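# Seat the L-shaped part flat in its matching pocket

## Task

Place the L-shaped piece into the pocket shaped to fit it, so that it lies flat and reaches the pocket's floor.

## Robot and tools

Robot: two arms, left_arm and right_arm, each with a two-finger gripper. Each base sits on a tilted plate, and both plates hang from one metal frame behind them. A too close warning treats a plate and its half of the frame as belonging to that arm. Calibrated bases in the scene frame: left_arm at (-0.037, +0.264, +0.375) m, quat_wxyz (+0.979, -0.013, +0.205, +0.004), gravity-up in its base frame (-0.401, -0.025, +0.916). right_arm at (-0.029, -0.156, +0.375) m, quat_wxyz (+0.979, +0.014, +0.205, -0.005), up (-0.401, +0.025, +0.916). A camera stand is fixed behind the arms.

Frames: the scene frame has its origin at table height, halfway between the nominal bases, +z up, +x out over the table, left_arm toward +y (image left/right need not match). Reported hand poses, velocities and targets are in each arm's own base frame. Fixed cameras and the table use the scene frame. Motion offsets are along the axes of that arm's current Hand target. Gripper axes: fingers point along +z, and they open and close along y. end_effector_position is the point between the pads, roughly 1 cm short of the tips.

Motion row: every row holds 14 numbers in [-1, 1]: dx, dy, dz, rx, ry, rz, opening for left_arm, then those seven for right_arm, always both arms. The six pose numbers are an offset, not a pose, measured from the Hand target as it was when the action (or move) began; 1.0 equals 0.6 m for dx..dz and 180 degrees for rx..rz, and rx, ry, rz form one rotation vector. Opening is absolute: +1 fully open (0.094 m), -1 closed. Sending zeros for an arm's six pose numbers re-requests its current Hand target; to keep a gripper unchanged, resend its present opening, since 0 means half open.

execute_actions(actions, cameras): actions is a list of actions; each action is a table of up to 15 rows, one per 1/30 s step, the last row held if fewer. All rows in an action count from the same start pose, so repeating an offset in a new action moves further. cameras: list of names (cam_high, cam_low, cam_left_wrist, cam_right_wrist), ["all"] or []; images come by default only with an empty actions list.

move(target, speed, blend, opening_speed, grip_force, blocking, cameras): target is one 14-number row or a list of up to 15 rows, each an offset from the same starting Hand targets, not chained. Straight-line paths, shorter way round for turns, all ending together, at least 0.5 s and at most 10 s total. speed in m/s, 0.002 to 4.3, default 0.25 (turns up to twice that in rad/s), one value or one per target. blend in m rounds corners between listed targets; 0 stops at each. opening_speed (0.2 or more, per second on the -1..+1 scale) ramps the fingers. grip_force per pad in newtons, 10 to 50, one or one per arm; it persists; lower force closes slowly. blocking=false returns early while the move runs. Paths do not avoid obstacles or the other arm; faster moves overshoot and hit harder. Keep paths away from an arm's own base. The result adds a move: line: done, off_target, moving, held or fault, plus limits (paced = pose clipped, held = steps withheld). done means within 10 mm and 2 degrees; it says nothing about contact.

wait(seconds 0 to 10, cameras): lets time pass with last commands held. stop(cameras): brakes a running move. zoom_image(camera, region [x0,y0,x1,y1] pixels, at most 504x504): enlarges part of the newest image of that camera. show_instructions(): shows the reference images. finished_scene(scene): ends the scene for good; call it only once the part rests seated without the robot.

Results: per arm end_effector_position (m) and end_effector_quat_wxyz in its base frame, Hand target (the clipped commanded pose next offsets count from), Tool commands, grip_measured (same scale as opening; reads a bit wide when empty, a few mm narrow when squeezing a hard part), Joint positions (last number = finger opening in m), joint torques (include arm weight, offsets and noise; values 3 and 4 wrap at ±28 N m), Joint velocities (may read within noise), and for action calls some step positions. Orientation commands are clipped to 40 degrees from the measured one per step. Grippers often stop a few cm short because of friction and weight; the next command, even zeros, pushes again; add the missing distance as an offset if needed.

Joint ranges (rad): waist -2.880..2.880, shoulder 0..3.142, elbow 0..3.019 (straight 2.964), wrist pitch -1.693..1.571, wrist yaw -1.571..1.571, wrist roll -2.094..2.094.

Cautions: do not drop the part, release it while it moves, or let it fall far or off the table. Avoid fast contact, hard pushes into the table or tray, and any touch between the arms or a gripper closing on the other's fingers. A blocked arm keeps pressing; command its target back past the gripper to relieve it. Long holding, stretched poses or pushing at unreachable targets heat motors; MOTOR HOT warns at 85 °C and at 100 °C that arm goes limp for 30 to 60 s. Loose objects may get nudged occasionally. The scene keeps running while you think.

Each tool is called by a JSON object that holds its "api" and its "payload", one argument or row to a line.

Reference images:

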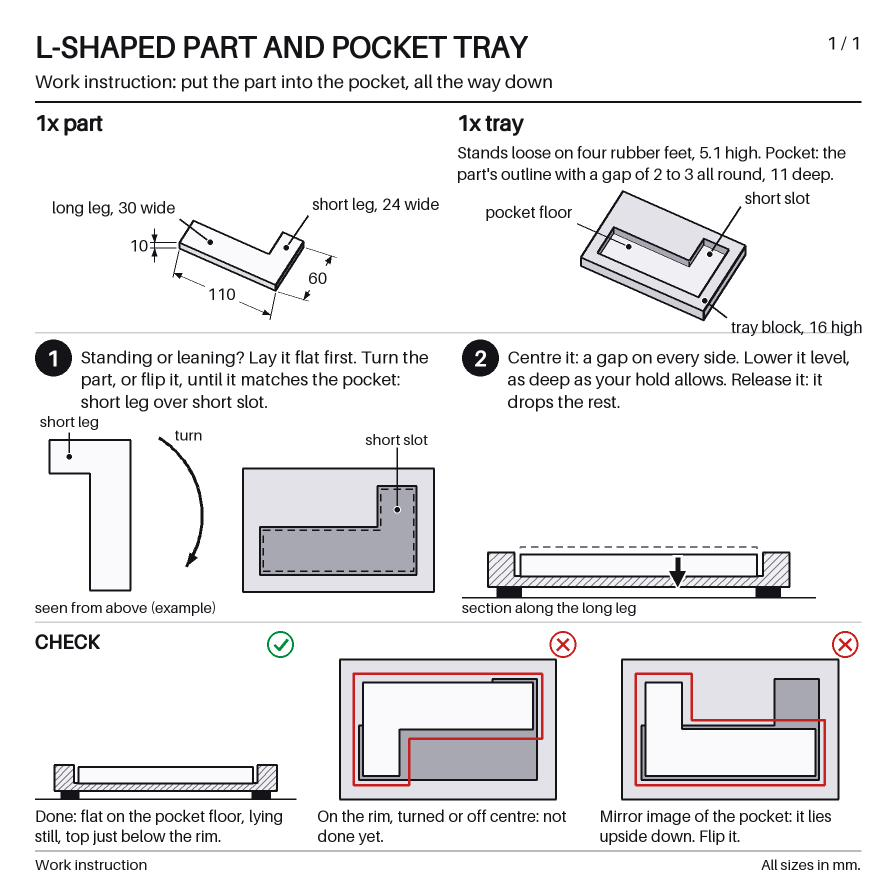

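## Session

{"api": "execute_actions", "payload": {
  "actions": []
}}

Scene clock: 0.00 s.
left_arm: end_effector_position=(+0.2329, -0.2469, +0.0718) grip_measured=+1.000 end_effector_quat_wxyz=(+0.150, +0.863, +0.483, -0.009) | right_arm: end_effector_position=(+0.6633, -0.1290, +0.1020) grip_measured=+1.000 end_effector_quat_wxyz=(+0.573, -0.137, +0.779, -0.216)
Joint positions: left_arm=[-0.76 1.188 0.643 -0.742 0.104 1.347 0.094] | right_arm=[-0.193 1.889 0.967 0.668 -0.007 -0.536 0.094]
Joint velocities: within noise
Joint torques (N m): no reading
Heat: left arm: hottest shoulder 27 °C; right arm: hottest wrist yaw 26 °C.
Hand target: left_arm +0.2384, -0.2523, +0.0793; +0.159, +0.862, +0.481, -0.006 | right_arm +0.6672, -0.1299, +0.1113; +0.580, -0.136, +0.773, -0.218
Tool commands: left_gripper/opening=+1.0 right_gripper/opening=+1.0

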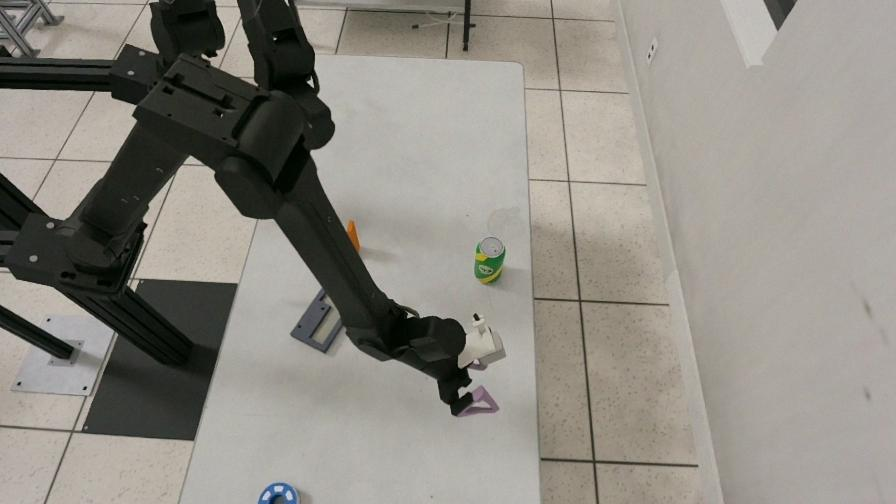

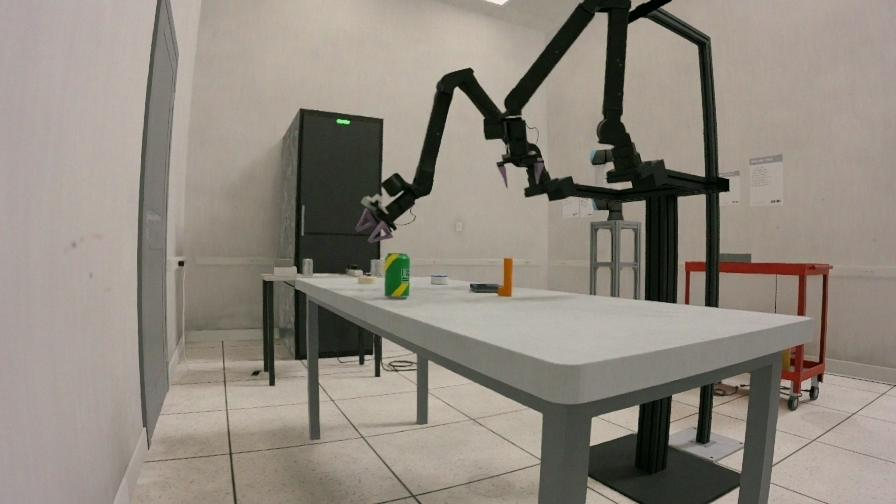

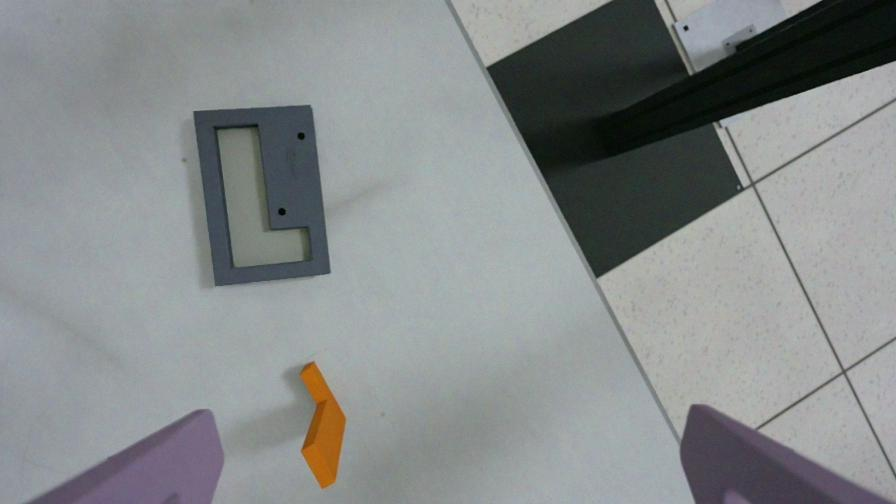

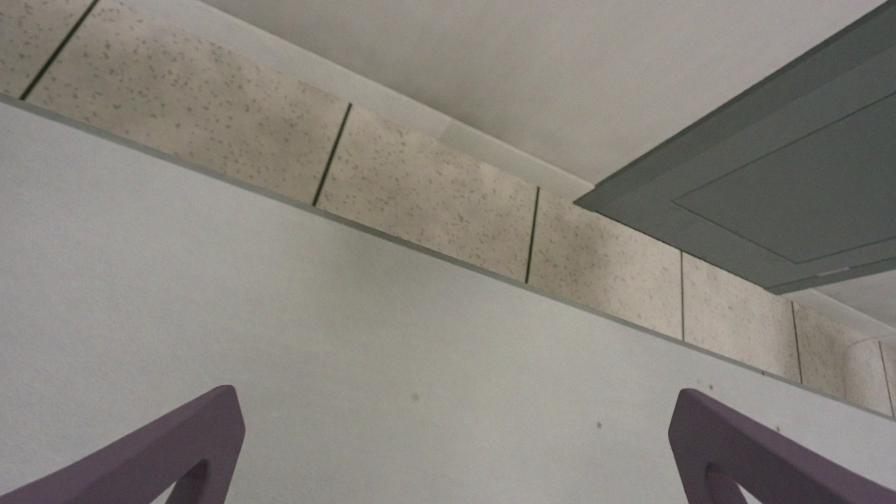

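{"api": "zoom_image", "payload": {
  "camera": "cam_left_wrist",
  "region": [160, 80, 460, 500]
}}

{"api": "zoom_image", "payload": {
  "camera": "cam_low",
  "region": [340, 220, 560, 330]
}}

{"api": "zoom_image", "payload": {
  "camera": "cam_high",
  "region": [240, 180, 460, 380]
}}

Scaled by 1.200 from the camera's 896x504 image, which has a finer 1280x720 frame.

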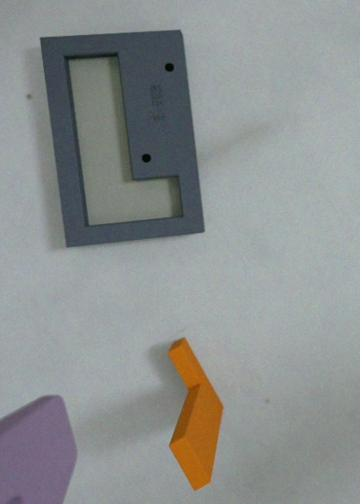

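Scaled by 2.291 from the camera's 896x504 image, which has a finer 1280x720 frame.

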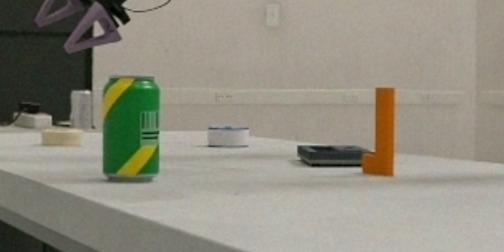

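Scaled by 2.291 from the camera's 896x504 image, which has a finer 1280x720 frame.

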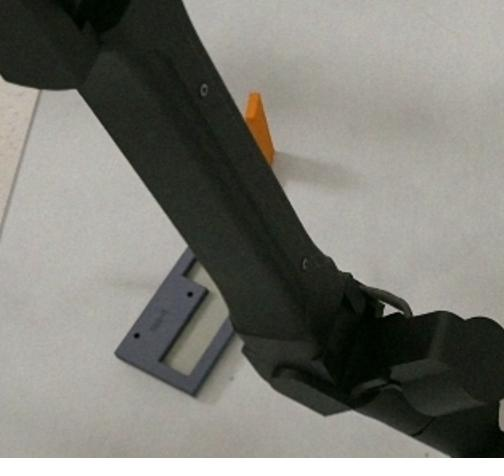

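{"api": "zoom_image", "payload": {
  "camera": "cam_left_wrist",
  "region": [260, 340, 400, 500]
}}

{"api": "zoom_image", "payload": {
  "camera": "cam_left_wrist",
  "region": [180, 90, 350, 300]
}}

{"api": "zoom_image", "payload": {
  "camera": "cam_low",
  "region": [440, 240, 540, 310]
}}

Scaled by 3.150 from the camera's 896x504 image, which has a finer 1280x720 frame.

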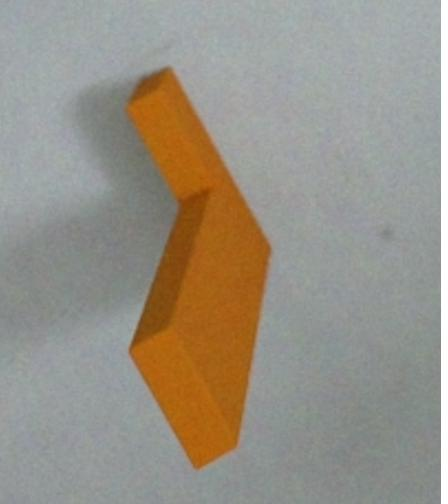

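Scaled by 2.400 from the camera's 896x504 image, which has a finer 1280x720 frame.

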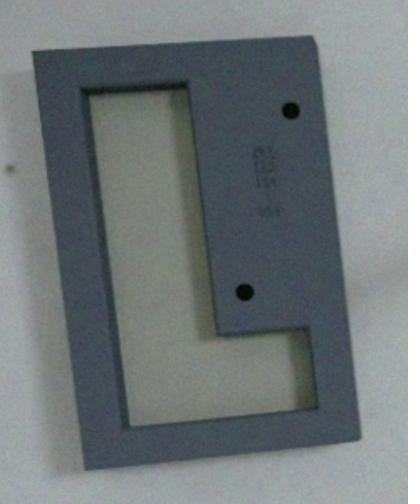

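Scaled by 5.040 from the camera's 896x504 image, which has a finer 1280x720 frame.

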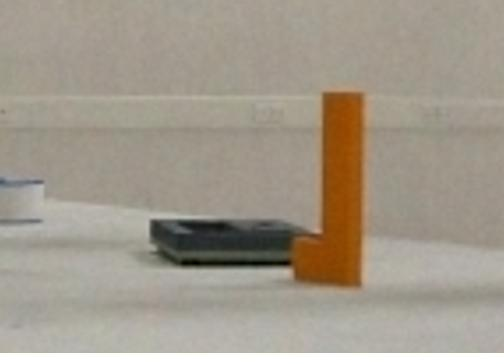

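{"api": "move", "payload": {
  "target": [0,0,0,0,0,0,1, 0.247,-0.421,-0.633,0,0,0,1],
  "speed": 0.2,
  "cameras": ["all"]
}}

Scene clock: 13.83 s.
left_arm: end_effector_position=(+0.2329, -0.2469, +0.0718) grip_measured=+1.000 end_effector_quat_wxyz=(+0.150, +0.863, +0.483, -0.009) | right_arm: end_effector_position=(+0.2512, -0.3350, +0.1798) grip_measured=+1.000 end_effector_quat_wxyz=(+0.580, -0.124, +0.781, -0.196)
Joint positions: left_arm=[-0.76 1.188 0.643 -0.742 0.104 1.347 0.094] | right_arm=[-1.299 1.247 0.536 0.166 -1.069 -0.972 0.094]
Joint torques (N m): left_arm=[-1.73 -8.7 6.06 0.7 0.28 0.01] | right_arm=[-3.84 -8.64 7.91 0.73 -0.35 -0.16]
Heat: left arm: hottest shoulder 27 °C; right arm: hottest shoulder 26 °C.
Hand target: left_arm +0.2384, -0.2523, +0.0793; +0.159, +0.862, +0.481, -0.006 | right_arm +0.2502, -0.3495, +0.2004; +0.580, -0.136, +0.773, -0.218
Off the commanded pose: left_arm 0.011 m, 1 deg | right_arm 0.025 m, 3 deg.
move: off_target (left_arm, right_arm)

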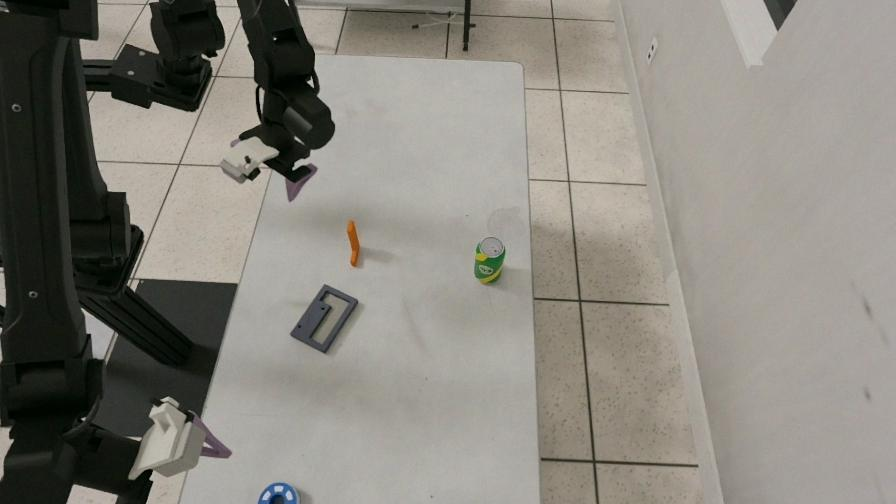

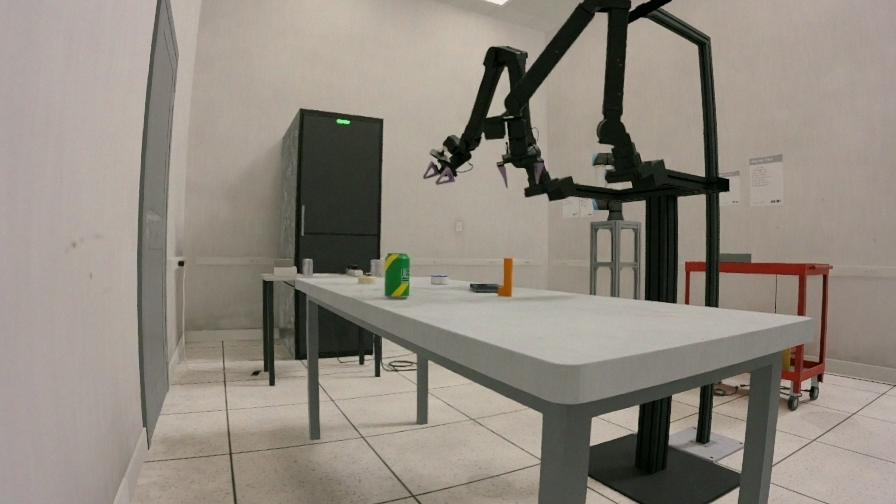

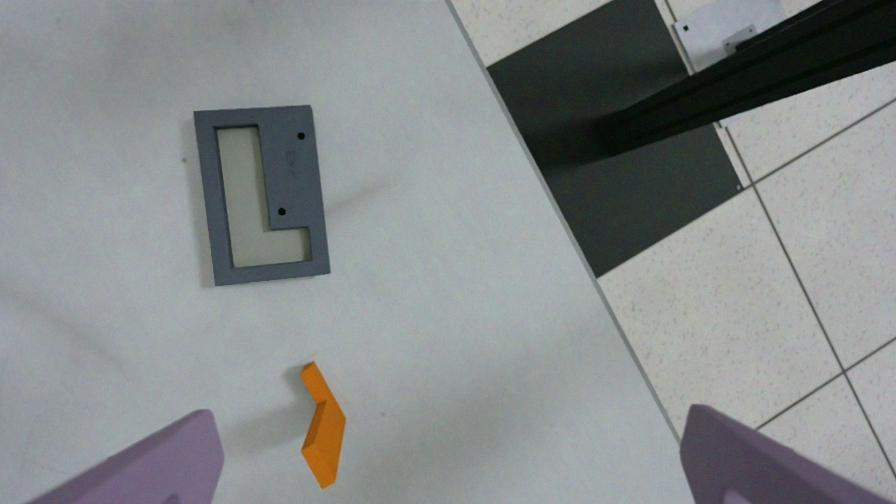

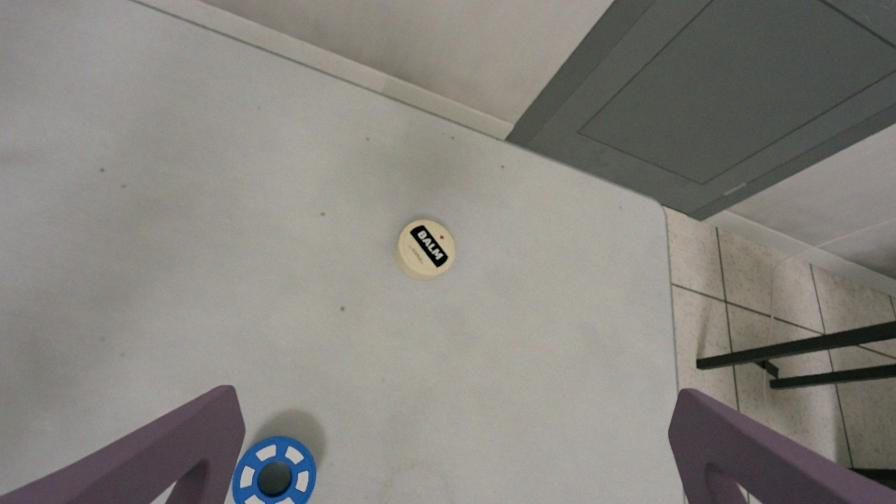

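{"api": "move", "payload": {
  "target": [0,0,0,-0.0312,0.1247,0,1, 0,0,0,0,0,0,1],
  "speed": 0.2,
  "cameras": ["cam_left_wrist", "cam_high"]
}}

Scene clock: 19.10 s.
left_arm: end_effector_position=(+0.2345, -0.2361, +0.0691) grip_measured=+1.000 end_effector_quat_wxyz=(+0.094, +0.837, +0.506, +0.185) | right_arm: end_effector_position=(+0.2512, -0.3350, +0.1798) grip_measured=+1.000 end_effector_quat_wxyz=(+0.580, -0.125, +0.781, -0.196)
Joint positions: left_arm=[-0.972 1.222 0.643 -0.773 -0.359 1.122 0.094] | right_arm=[-1.299 1.247 0.536 0.166 -1.069 -0.973 0.094]
Joint torques (N m): left_arm=[-3.49 -7.3 7.72 0.34 -0.08 -0.08] | right_arm=[-3.9 -8.18 7.95 0.68 -0.36 -0.18]
Heat: left arm: hottest shoulder 27 °C; right arm: hottest shoulder 26 °C.
Hand target: left_arm +0.2384, -0.2522, +0.0792; +0.104, +0.838, +0.503, +0.186 | right_arm +0.2502, -0.3495, +0.2004; +0.580, -0.136, +0.773, -0.218
Off the commanded pose: left_arm 0.020 m, 1 deg | right_arm 0.025 m, 3 deg.
move: off_target (left_arm, right_arm)
Images, in order (width x height): cam_high 896x504, cam_left_wrist 896x504.

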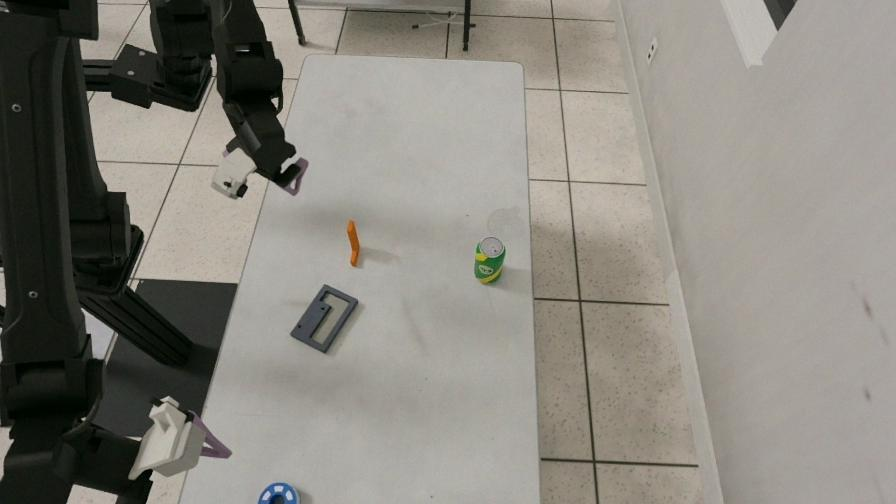

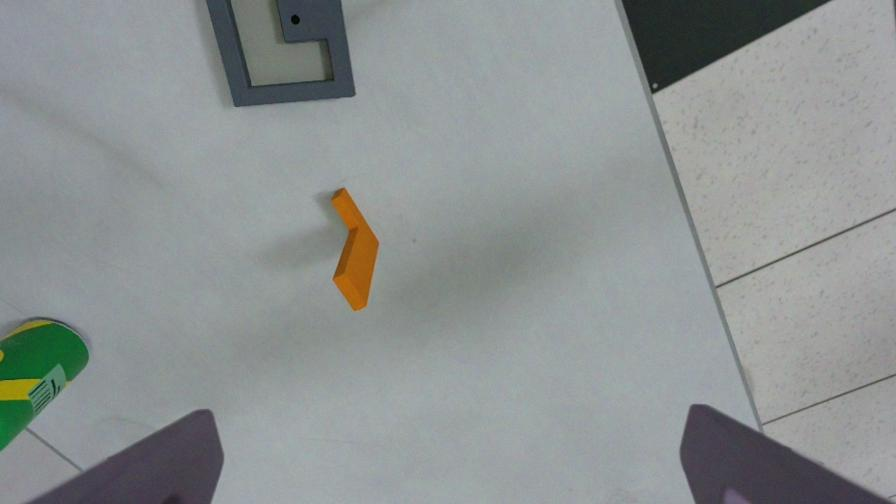

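{"api": "zoom_image", "payload": {
  "camera": "cam_left_wrist",
  "region": [300, 170, 420, 330]
}}

{"api": "zoom_image", "payload": {
  "camera": "cam_left_wrist",
  "region": [190, 0, 370, 120]
}}

{"api": "zoom_image", "payload": {
  "camera": "cam_high",
  "region": [270, 200, 430, 370]
}}

Scaled by 3.150 from the camera's 896x504 image, which has a finer 1280x720 frame.

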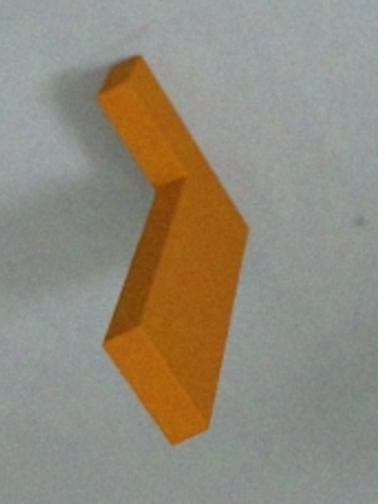

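Scaled by 2.800 from the camera's 896x504 image, which has a finer 1280x720 frame.

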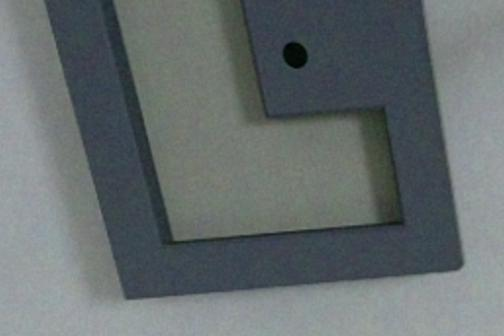

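Scaled by 2.965 from the camera's 896x504 image, which has a finer 1280x720 frame.

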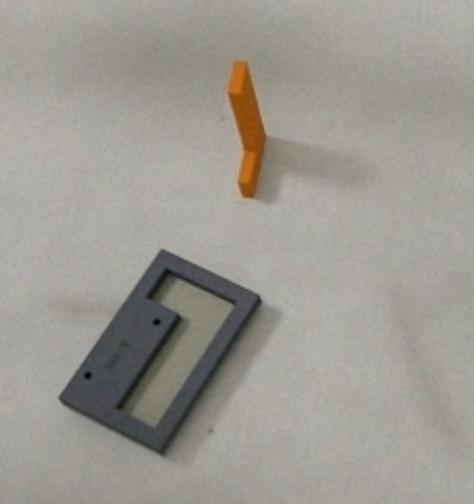

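{"api": "move", "payload": {
  "target": [0,0,0.16667,0,0,0,1, 0,0,0,0,0,0,1],
  "speed": 0.2,
  "cameras": ["cam_left_wrist"]
}}

{"api": "zoom_image", "payload": {
  "camera": "cam_left_wrist",
  "region": [150, 0, 450, 300]
}}

Scene clock: 23.27 s.
left_arm: end_effector_position=(+0.2734, -0.2535, -0.0090) grip_measured=+1.000 end_effector_quat_wxyz=(+0.105, +0.840, +0.499, +0.185) | right_arm: end_effector_position=(+0.2512, -0.3350, +0.1798) grip_measured=+1.000 end_effector_quat_wxyz=(+0.580, -0.125, +0.781, -0.196)
Joint positions: left_arm=[-0.902 1.492 0.618 -0.427 -0.338 1.215 0.094] | right_arm=[-1.299 1.247 0.536 0.166 -1.069 -0.973 0.094]
Joint torques (N m): left_arm=[-0.85 -9 3.25 1.2 0.12 0.1] | right_arm=[-3.55 -8.47 7.92 0.72 -0.32 -0.18]
Heat: left arm: hottest shoulder 27 °C; right arm: hottest shoulder 26 °C.
Hand target: left_arm +0.2801, -0.2511, -0.0116; +0.104, +0.838, +0.503, +0.186 | right_arm +0.2502, -0.3495, +0.2004; +0.580, -0.136, +0.773, -0.218
Off the commanded pose: left_arm 0.008 m, 1 deg | right_arm 0.025 m, 3 deg.
move: off_target (right_arm)
Images, in order (width x height): cam_left_wrist 896x504.

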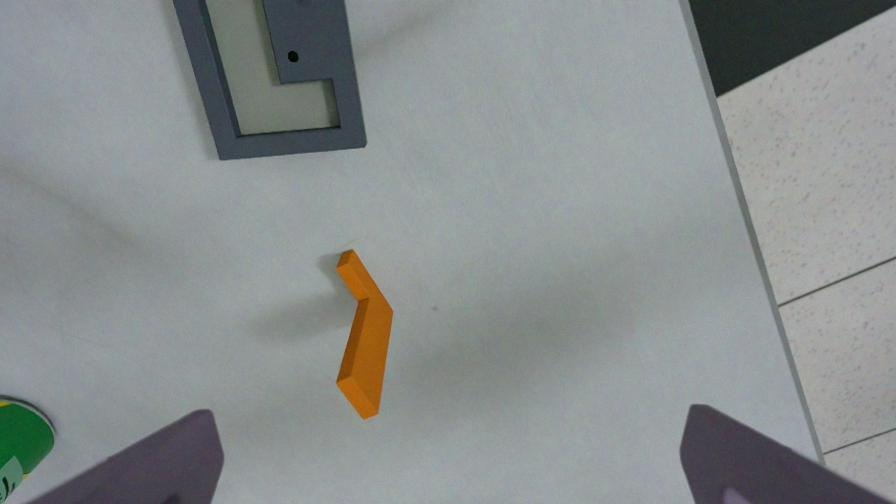

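Scaled by 1.680 from the camera's 896x504 image, which has a finer 1280x720 frame.

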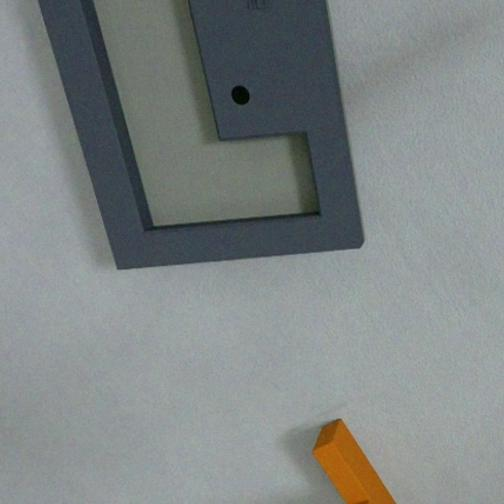

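{"api": "move", "payload": {
  "target": [0,0,0,0,0,0,-0.9, 0,0,0,0,0,0,1],
  "opening_speed": 1.0,
  "cameras": ["cam_left_wrist","cam_high"]
}}

Scene clock: 30.30 s.
left_arm: end_effector_position=(+0.2733, -0.2536, -0.0090) grip_measured=-0.898 end_effector_quat_wxyz=(+0.105, +0.841, +0.498, +0.185) | right_arm: end_effector_position=(+0.2512, -0.3350, +0.1798) grip_measured=+1.000 end_effector_quat_wxyz=(+0.580, -0.125, +0.781, -0.196)
Joint positions: left_arm=[-0.902 1.492 0.618 -0.427 -0.337 1.216 0.005] | right_arm=[-1.299 1.247 0.536 0.166 -1.069 -0.973 0.094]
Joint torques (N m): left_arm=[-0.97 -8.94 3.21 1.26 0.12 0.09] | right_arm=[-3.66 -8.53 7.99 0.68 -0.34 -0.18]
Heat: left arm: hottest shoulder 27 °C; right arm: hottest shoulder 27 °C.
Hand target: left_arm +0.2800, -0.2512, -0.0116; +0.104, +0.838, +0.503, +0.185 | right_arm +0.2502, -0.3495, +0.2004; +0.580, -0.136, +0.773, -0.218
Off the commanded pose: left_arm 0.008 m, 1 deg | right_arm 0.025 m, 3 deg.
move: off_target (right_arm)
Images, in order (width x height): cam_high 896x504, cam_left_wrist 896x504.

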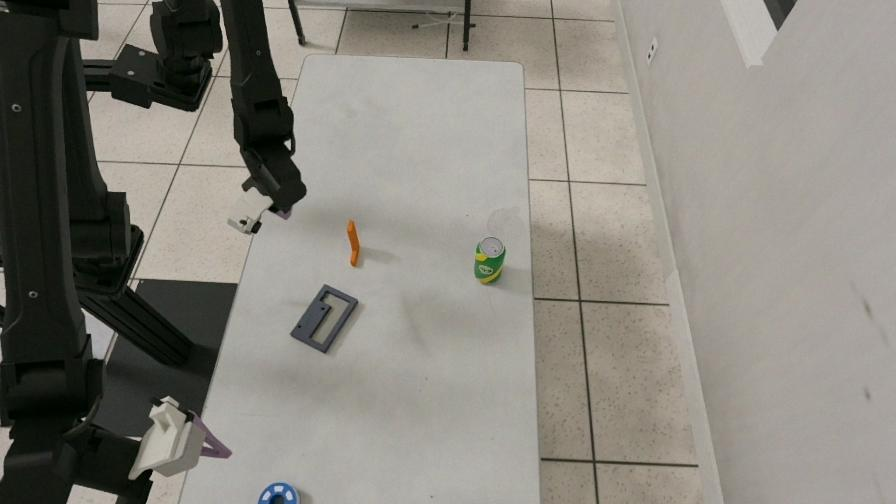

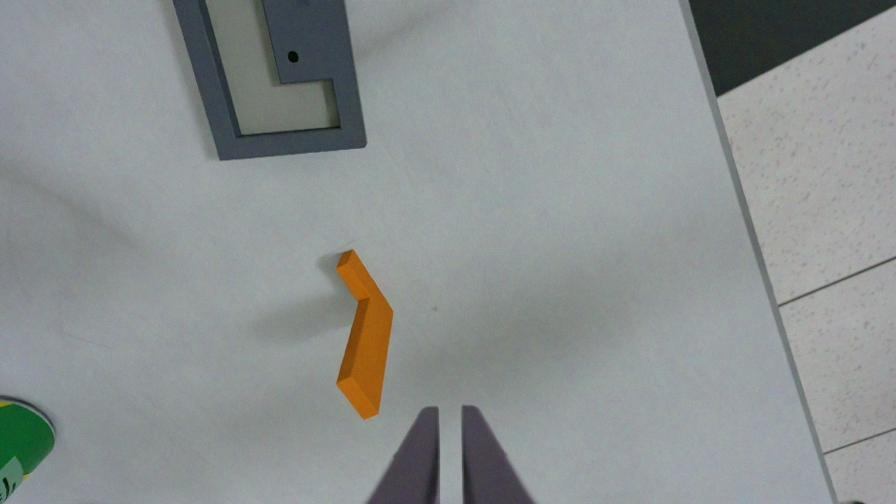

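{"api": "zoom_image", "payload": {
  "camera": "cam_high",
  "region": [90, 370, 260, 504]
}}

{"api": "execute_actions", "payload": {
  "actions": [],
  "cameras": ["cam_low","cam_high","cam_right_wrist"]
}}

{"api": "zoom_image", "payload": {
  "camera": "cam_low",
  "region": [400, 100, 600, 220]
}}

Scaled by 2.965 from the camera's 896x504 image, which has a finer 1280x720 frame.

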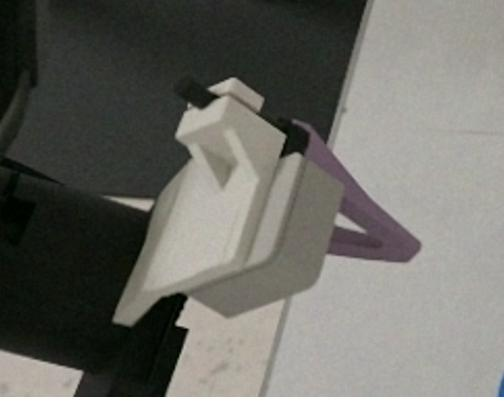

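Scene clock: 35.43 s.
left_arm: end_effector_position=(+0.2733, -0.2536, -0.0090) grip_measured=-0.898 end_effector_quat_wxyz=(+0.105, +0.841, +0.498, +0.185) | right_arm: end_effector_position=(+0.2512, -0.3350, +0.1798) grip_measured=+1.000 end_effector_quat_wxyz=(+0.580, -0.125, +0.781, -0.196)
Joint positions: left_arm=[-0.902 1.492 0.618 -0.427 -0.337 1.216 0.005] | right_arm=[-1.299 1.247 0.536 0.166 -1.069 -0.973 0.094]
Joint velocities: within noise
Joint torques (N m): left_arm=[-0.91 -8.88 3.28 1.28 0.11 0.1] | right_arm=[-3.84 -8.41 7.88 0.7 -0.34 -0.18]
Heat: left arm: hottest shoulder 27 °C; right arm: hottest shoulder 27 °C.
Hand target: left_arm +0.2800, -0.2512, -0.0116; +0.104, +0.838, +0.503, +0.185 | right_arm +0.2502, -0.3495, +0.2004; +0.580, -0.136, +0.773, -0.218
Tool commands: left_gripper/opening=-0.9 right_gripper/opening=+1.0
Off the commanded pose: left_arm 0.008 m, 1 deg | right_arm 0.025 m, 3 deg.
Images, in order (width x height): cam_high 896x504, cam_low 896x504, cam_right_wrist 896x504.

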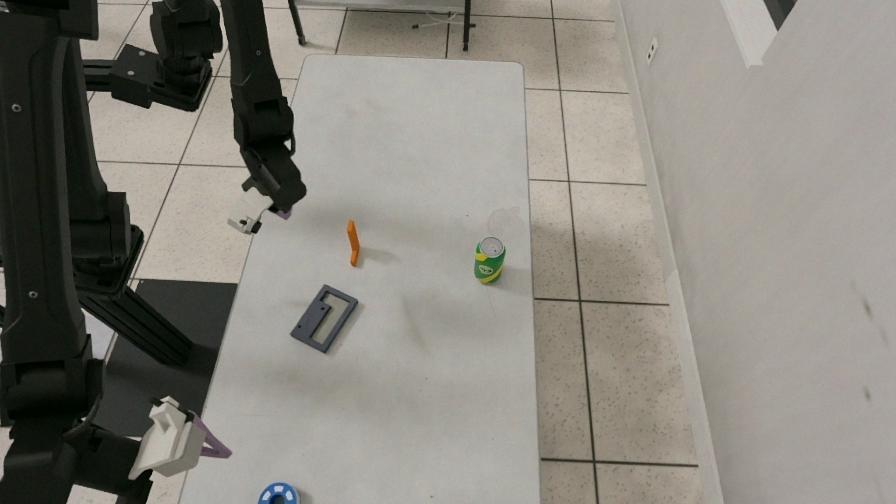

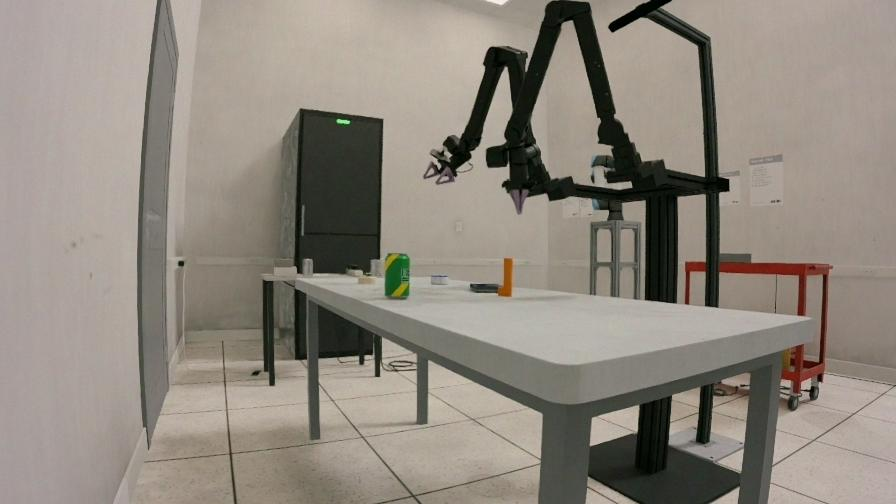

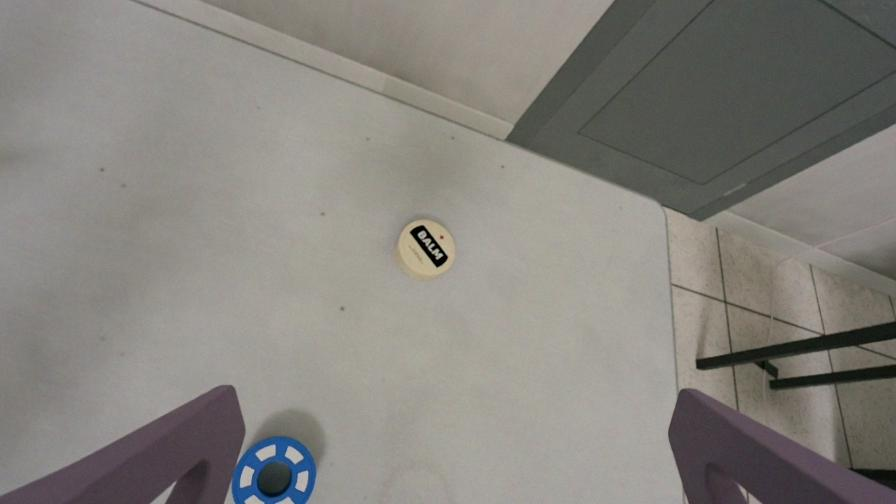

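Scaled by 2.520 from the camera's 896x504 image, which has a finer 1280x720 frame.

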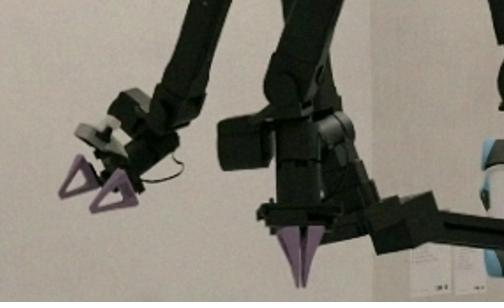

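{"api": "move", "payload": {
  "target": [0.115,-0.0935,-0.07,0,0,-0.6528,0.3, 0,0,0,0,0,0,1],
  "speed": 0.4,
  "cameras": ["cam_left_wrist"]
}}

Scene clock: 42.90 s.
left_arm: end_effector_position=(+0.2448, -0.1692, +0.0176) grip_measured=+0.298 end_effector_quat_wxyz=(+0.211, +0.017, +0.977, +0.007) | right_arm: end_effector_position=(+0.2512, -0.3350, +0.1798) grip_measured=+1.000 end_effector_quat_wxyz=(+0.580, -0.125, +0.781, -0.196)
Joint positions: left_arm=[-0.775 1.18 0.432 -0.514 -0.297 -0.693 0.061] | right_arm=[-1.299 1.247 0.536 0.166 -1.069 -0.973 0.094]
Joint torques (N m): left_arm=[0.21 -7.88 3.47 0.43 -0.18 -0.09] | right_arm=[-3.78 -8.7 7.9 0.69 -0.37 -0.18]
Heat: left arm: hottest shoulder 28 °C; right arm: hottest shoulder 27 °C.
Hand target: left_arm +0.2469, -0.1643, +0.0205; +0.213, +0.005, +0.977, +0.007 | right_arm +0.2502, -0.3495, +0.2004; +0.580, -0.136, +0.773, -0.218
Off the commanded pose: left_arm 0.006 m, 1 deg | right_arm 0.025 m, 3 deg.
move: off_target (right_arm)
Images, in order (width x height): cam_left_wrist 896x504.

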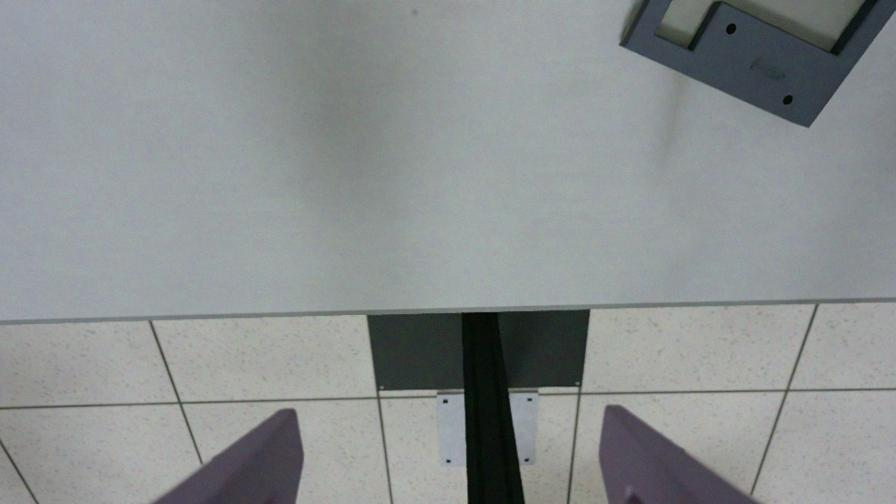

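{"api": "move", "payload": {
  "target": [0,-0.018,0.081,0,-0.4167,0,0.3, 0,0,0,0,0,0,1],
  "speed": 0.3,
  "cameras": ["cam_left_wrist", "cam_low", "cam_high"]
}}

Scene clock: 47.40 s.
left_arm: end_effector_position=(+0.2702, -0.1704, -0.0218) grip_measured=+0.298 end_effector_quat_wxyz=(+0.660, -0.070, +0.746, +0.064) | right_arm: end_effector_position=(+0.2512, -0.3350, +0.1798) grip_measured=+1.000 end_effector_quat_wxyz=(+0.580, -0.125, +0.781, -0.196)
Joint positions: left_arm=[-1.109 2.263 0.27 1.566 -1.273 -0.408 0.061] | right_arm=[-1.299 1.247 0.536 0.166 -1.069 -0.973 0.094]
Joint torques (N m): left_arm=[-4.66 -8.06 -3.63 2.65 -0.39 0.06] | right_arm=[-3.72 -8.35 7.97 0.68 -0.33 -0.18]
Heat: left arm: hottest shoulder 28 °C; right arm: hottest shoulder 27 °C.
Hand target: left_arm +0.2669, -0.1745, -0.0239; +0.763, +0.008, +0.646, +0.003 | right_arm +0.2502, -0.3495, +0.2004; +0.580, -0.136, +0.773, -0.218
Off the commanded pose: left_arm 0.006 m, 20 deg | right_arm 0.025 m, 3 deg.
joint sent to its limit (left arm) — joint 4 (wrist pitch), upper limit. The joint targets are off in orientation, not in position.
move: off_target (left_arm, right_arm)
Images, in order (width x height): cam_high 896x504, cam_low 896x504, cam_left_wrist 896x504.

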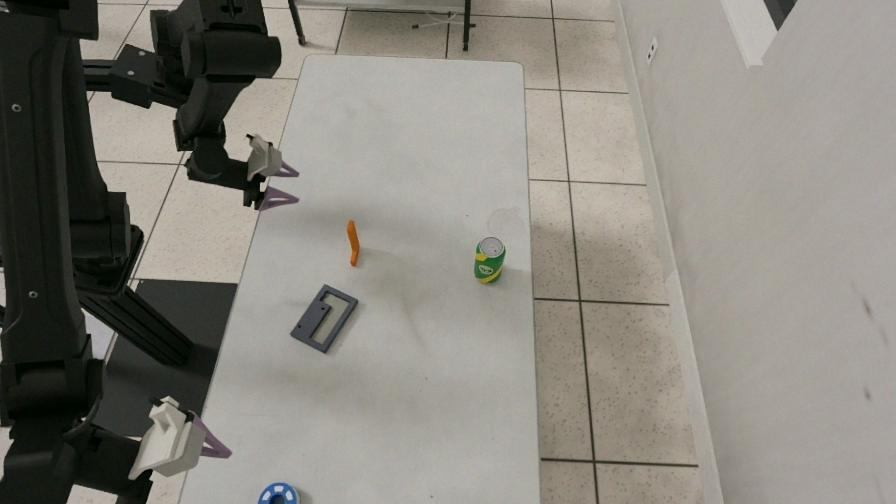

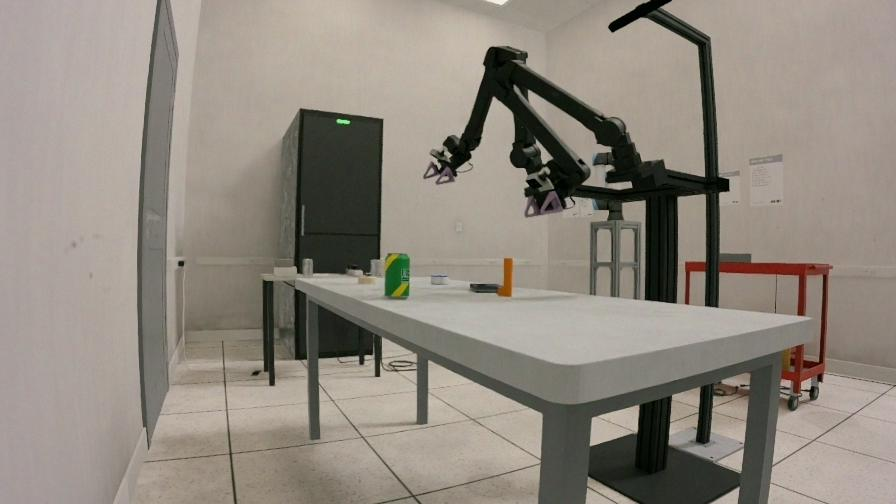

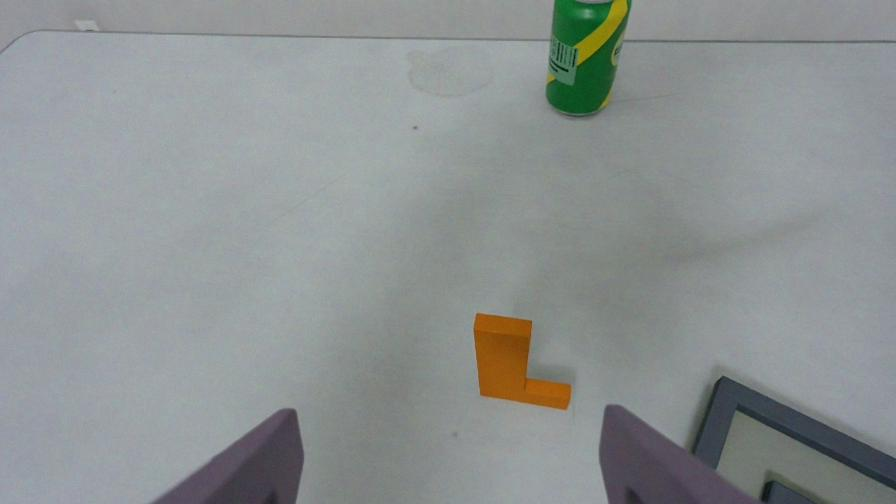

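{"api": "move", "payload": {
  "target": [0.179,0,0.169,0,0,0,0.3, 0,0,0,0,0,0,1],
  "speed": 0.2,
  "cameras": ["cam_left_wrist", "cam_low", "cam_high"]
}}

Scene clock: 51.53 s.
left_arm: end_effector_position=(+0.3820, -0.1821, -0.1106) grip_measured=+0.298 end_effector_quat_wxyz=(+0.627, -0.063, +0.774, +0.062) | right_arm: end_effector_position=(+0.2512, -0.3350, +0.1798) grip_measured=+1.000 end_effector_quat_wxyz=(+0.580, -0.125, +0.781, -0.196)
Joint positions: left_arm=[-0.779 2.478 0.561 1.566 -0.929 -0.268 0.061] | right_arm=[-1.299 1.247 0.536 0.166 -1.069 -0.973 0.094]
Joint torques (N m): left_arm=[-1.61 -10.34 -3.79 2.86 -0.18 0.11] | right_arm=[-3.84 -8.53 7.91 0.68 -0.34 -0.19]
Heat: left arm: hottest shoulder 28 °C; right arm: hottest shoulder 27 °C.
Hand target: left_arm +0.3848, -0.1736, -0.1130; +0.763, +0.008, +0.646, +0.003 | right_arm +0.2502, -0.3495, +0.2004; +0.580, -0.136, +0.773, -0.218
Off the commanded pose: left_arm 0.009 m, 24 deg | right_arm 0.025 m, 3 deg.
joint sent to its limit (left arm) — joint 4 (wrist pitch), upper limit. The joint targets are off in orientation, not in position.
move: off_target (left_arm, right_arm)
Images, in order (width x height): cam_high 896x504, cam_low 896x504, cam_left_wrist 896x504.

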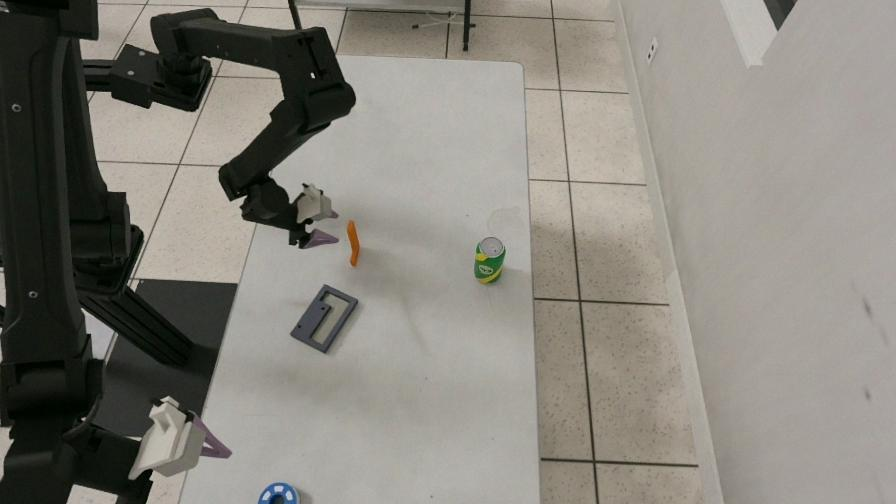

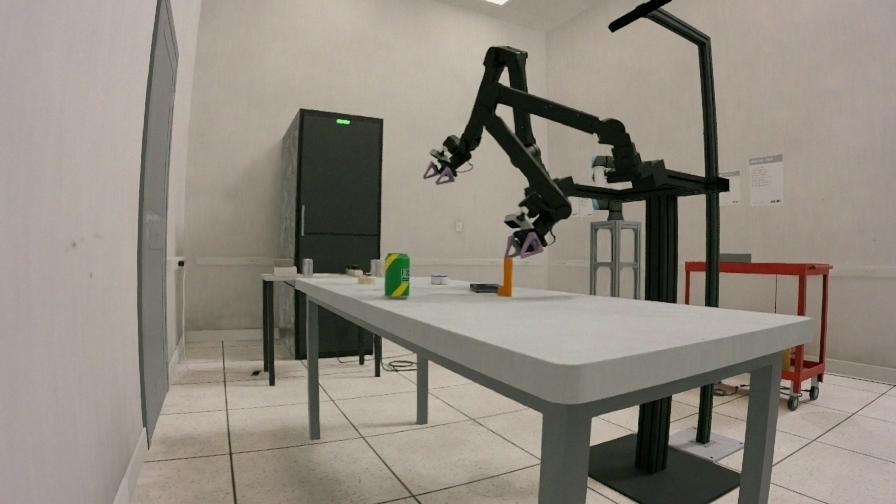

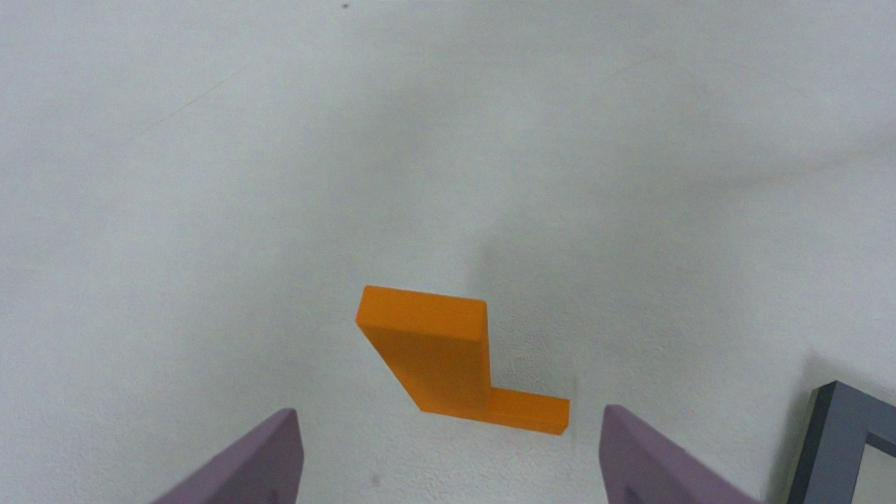

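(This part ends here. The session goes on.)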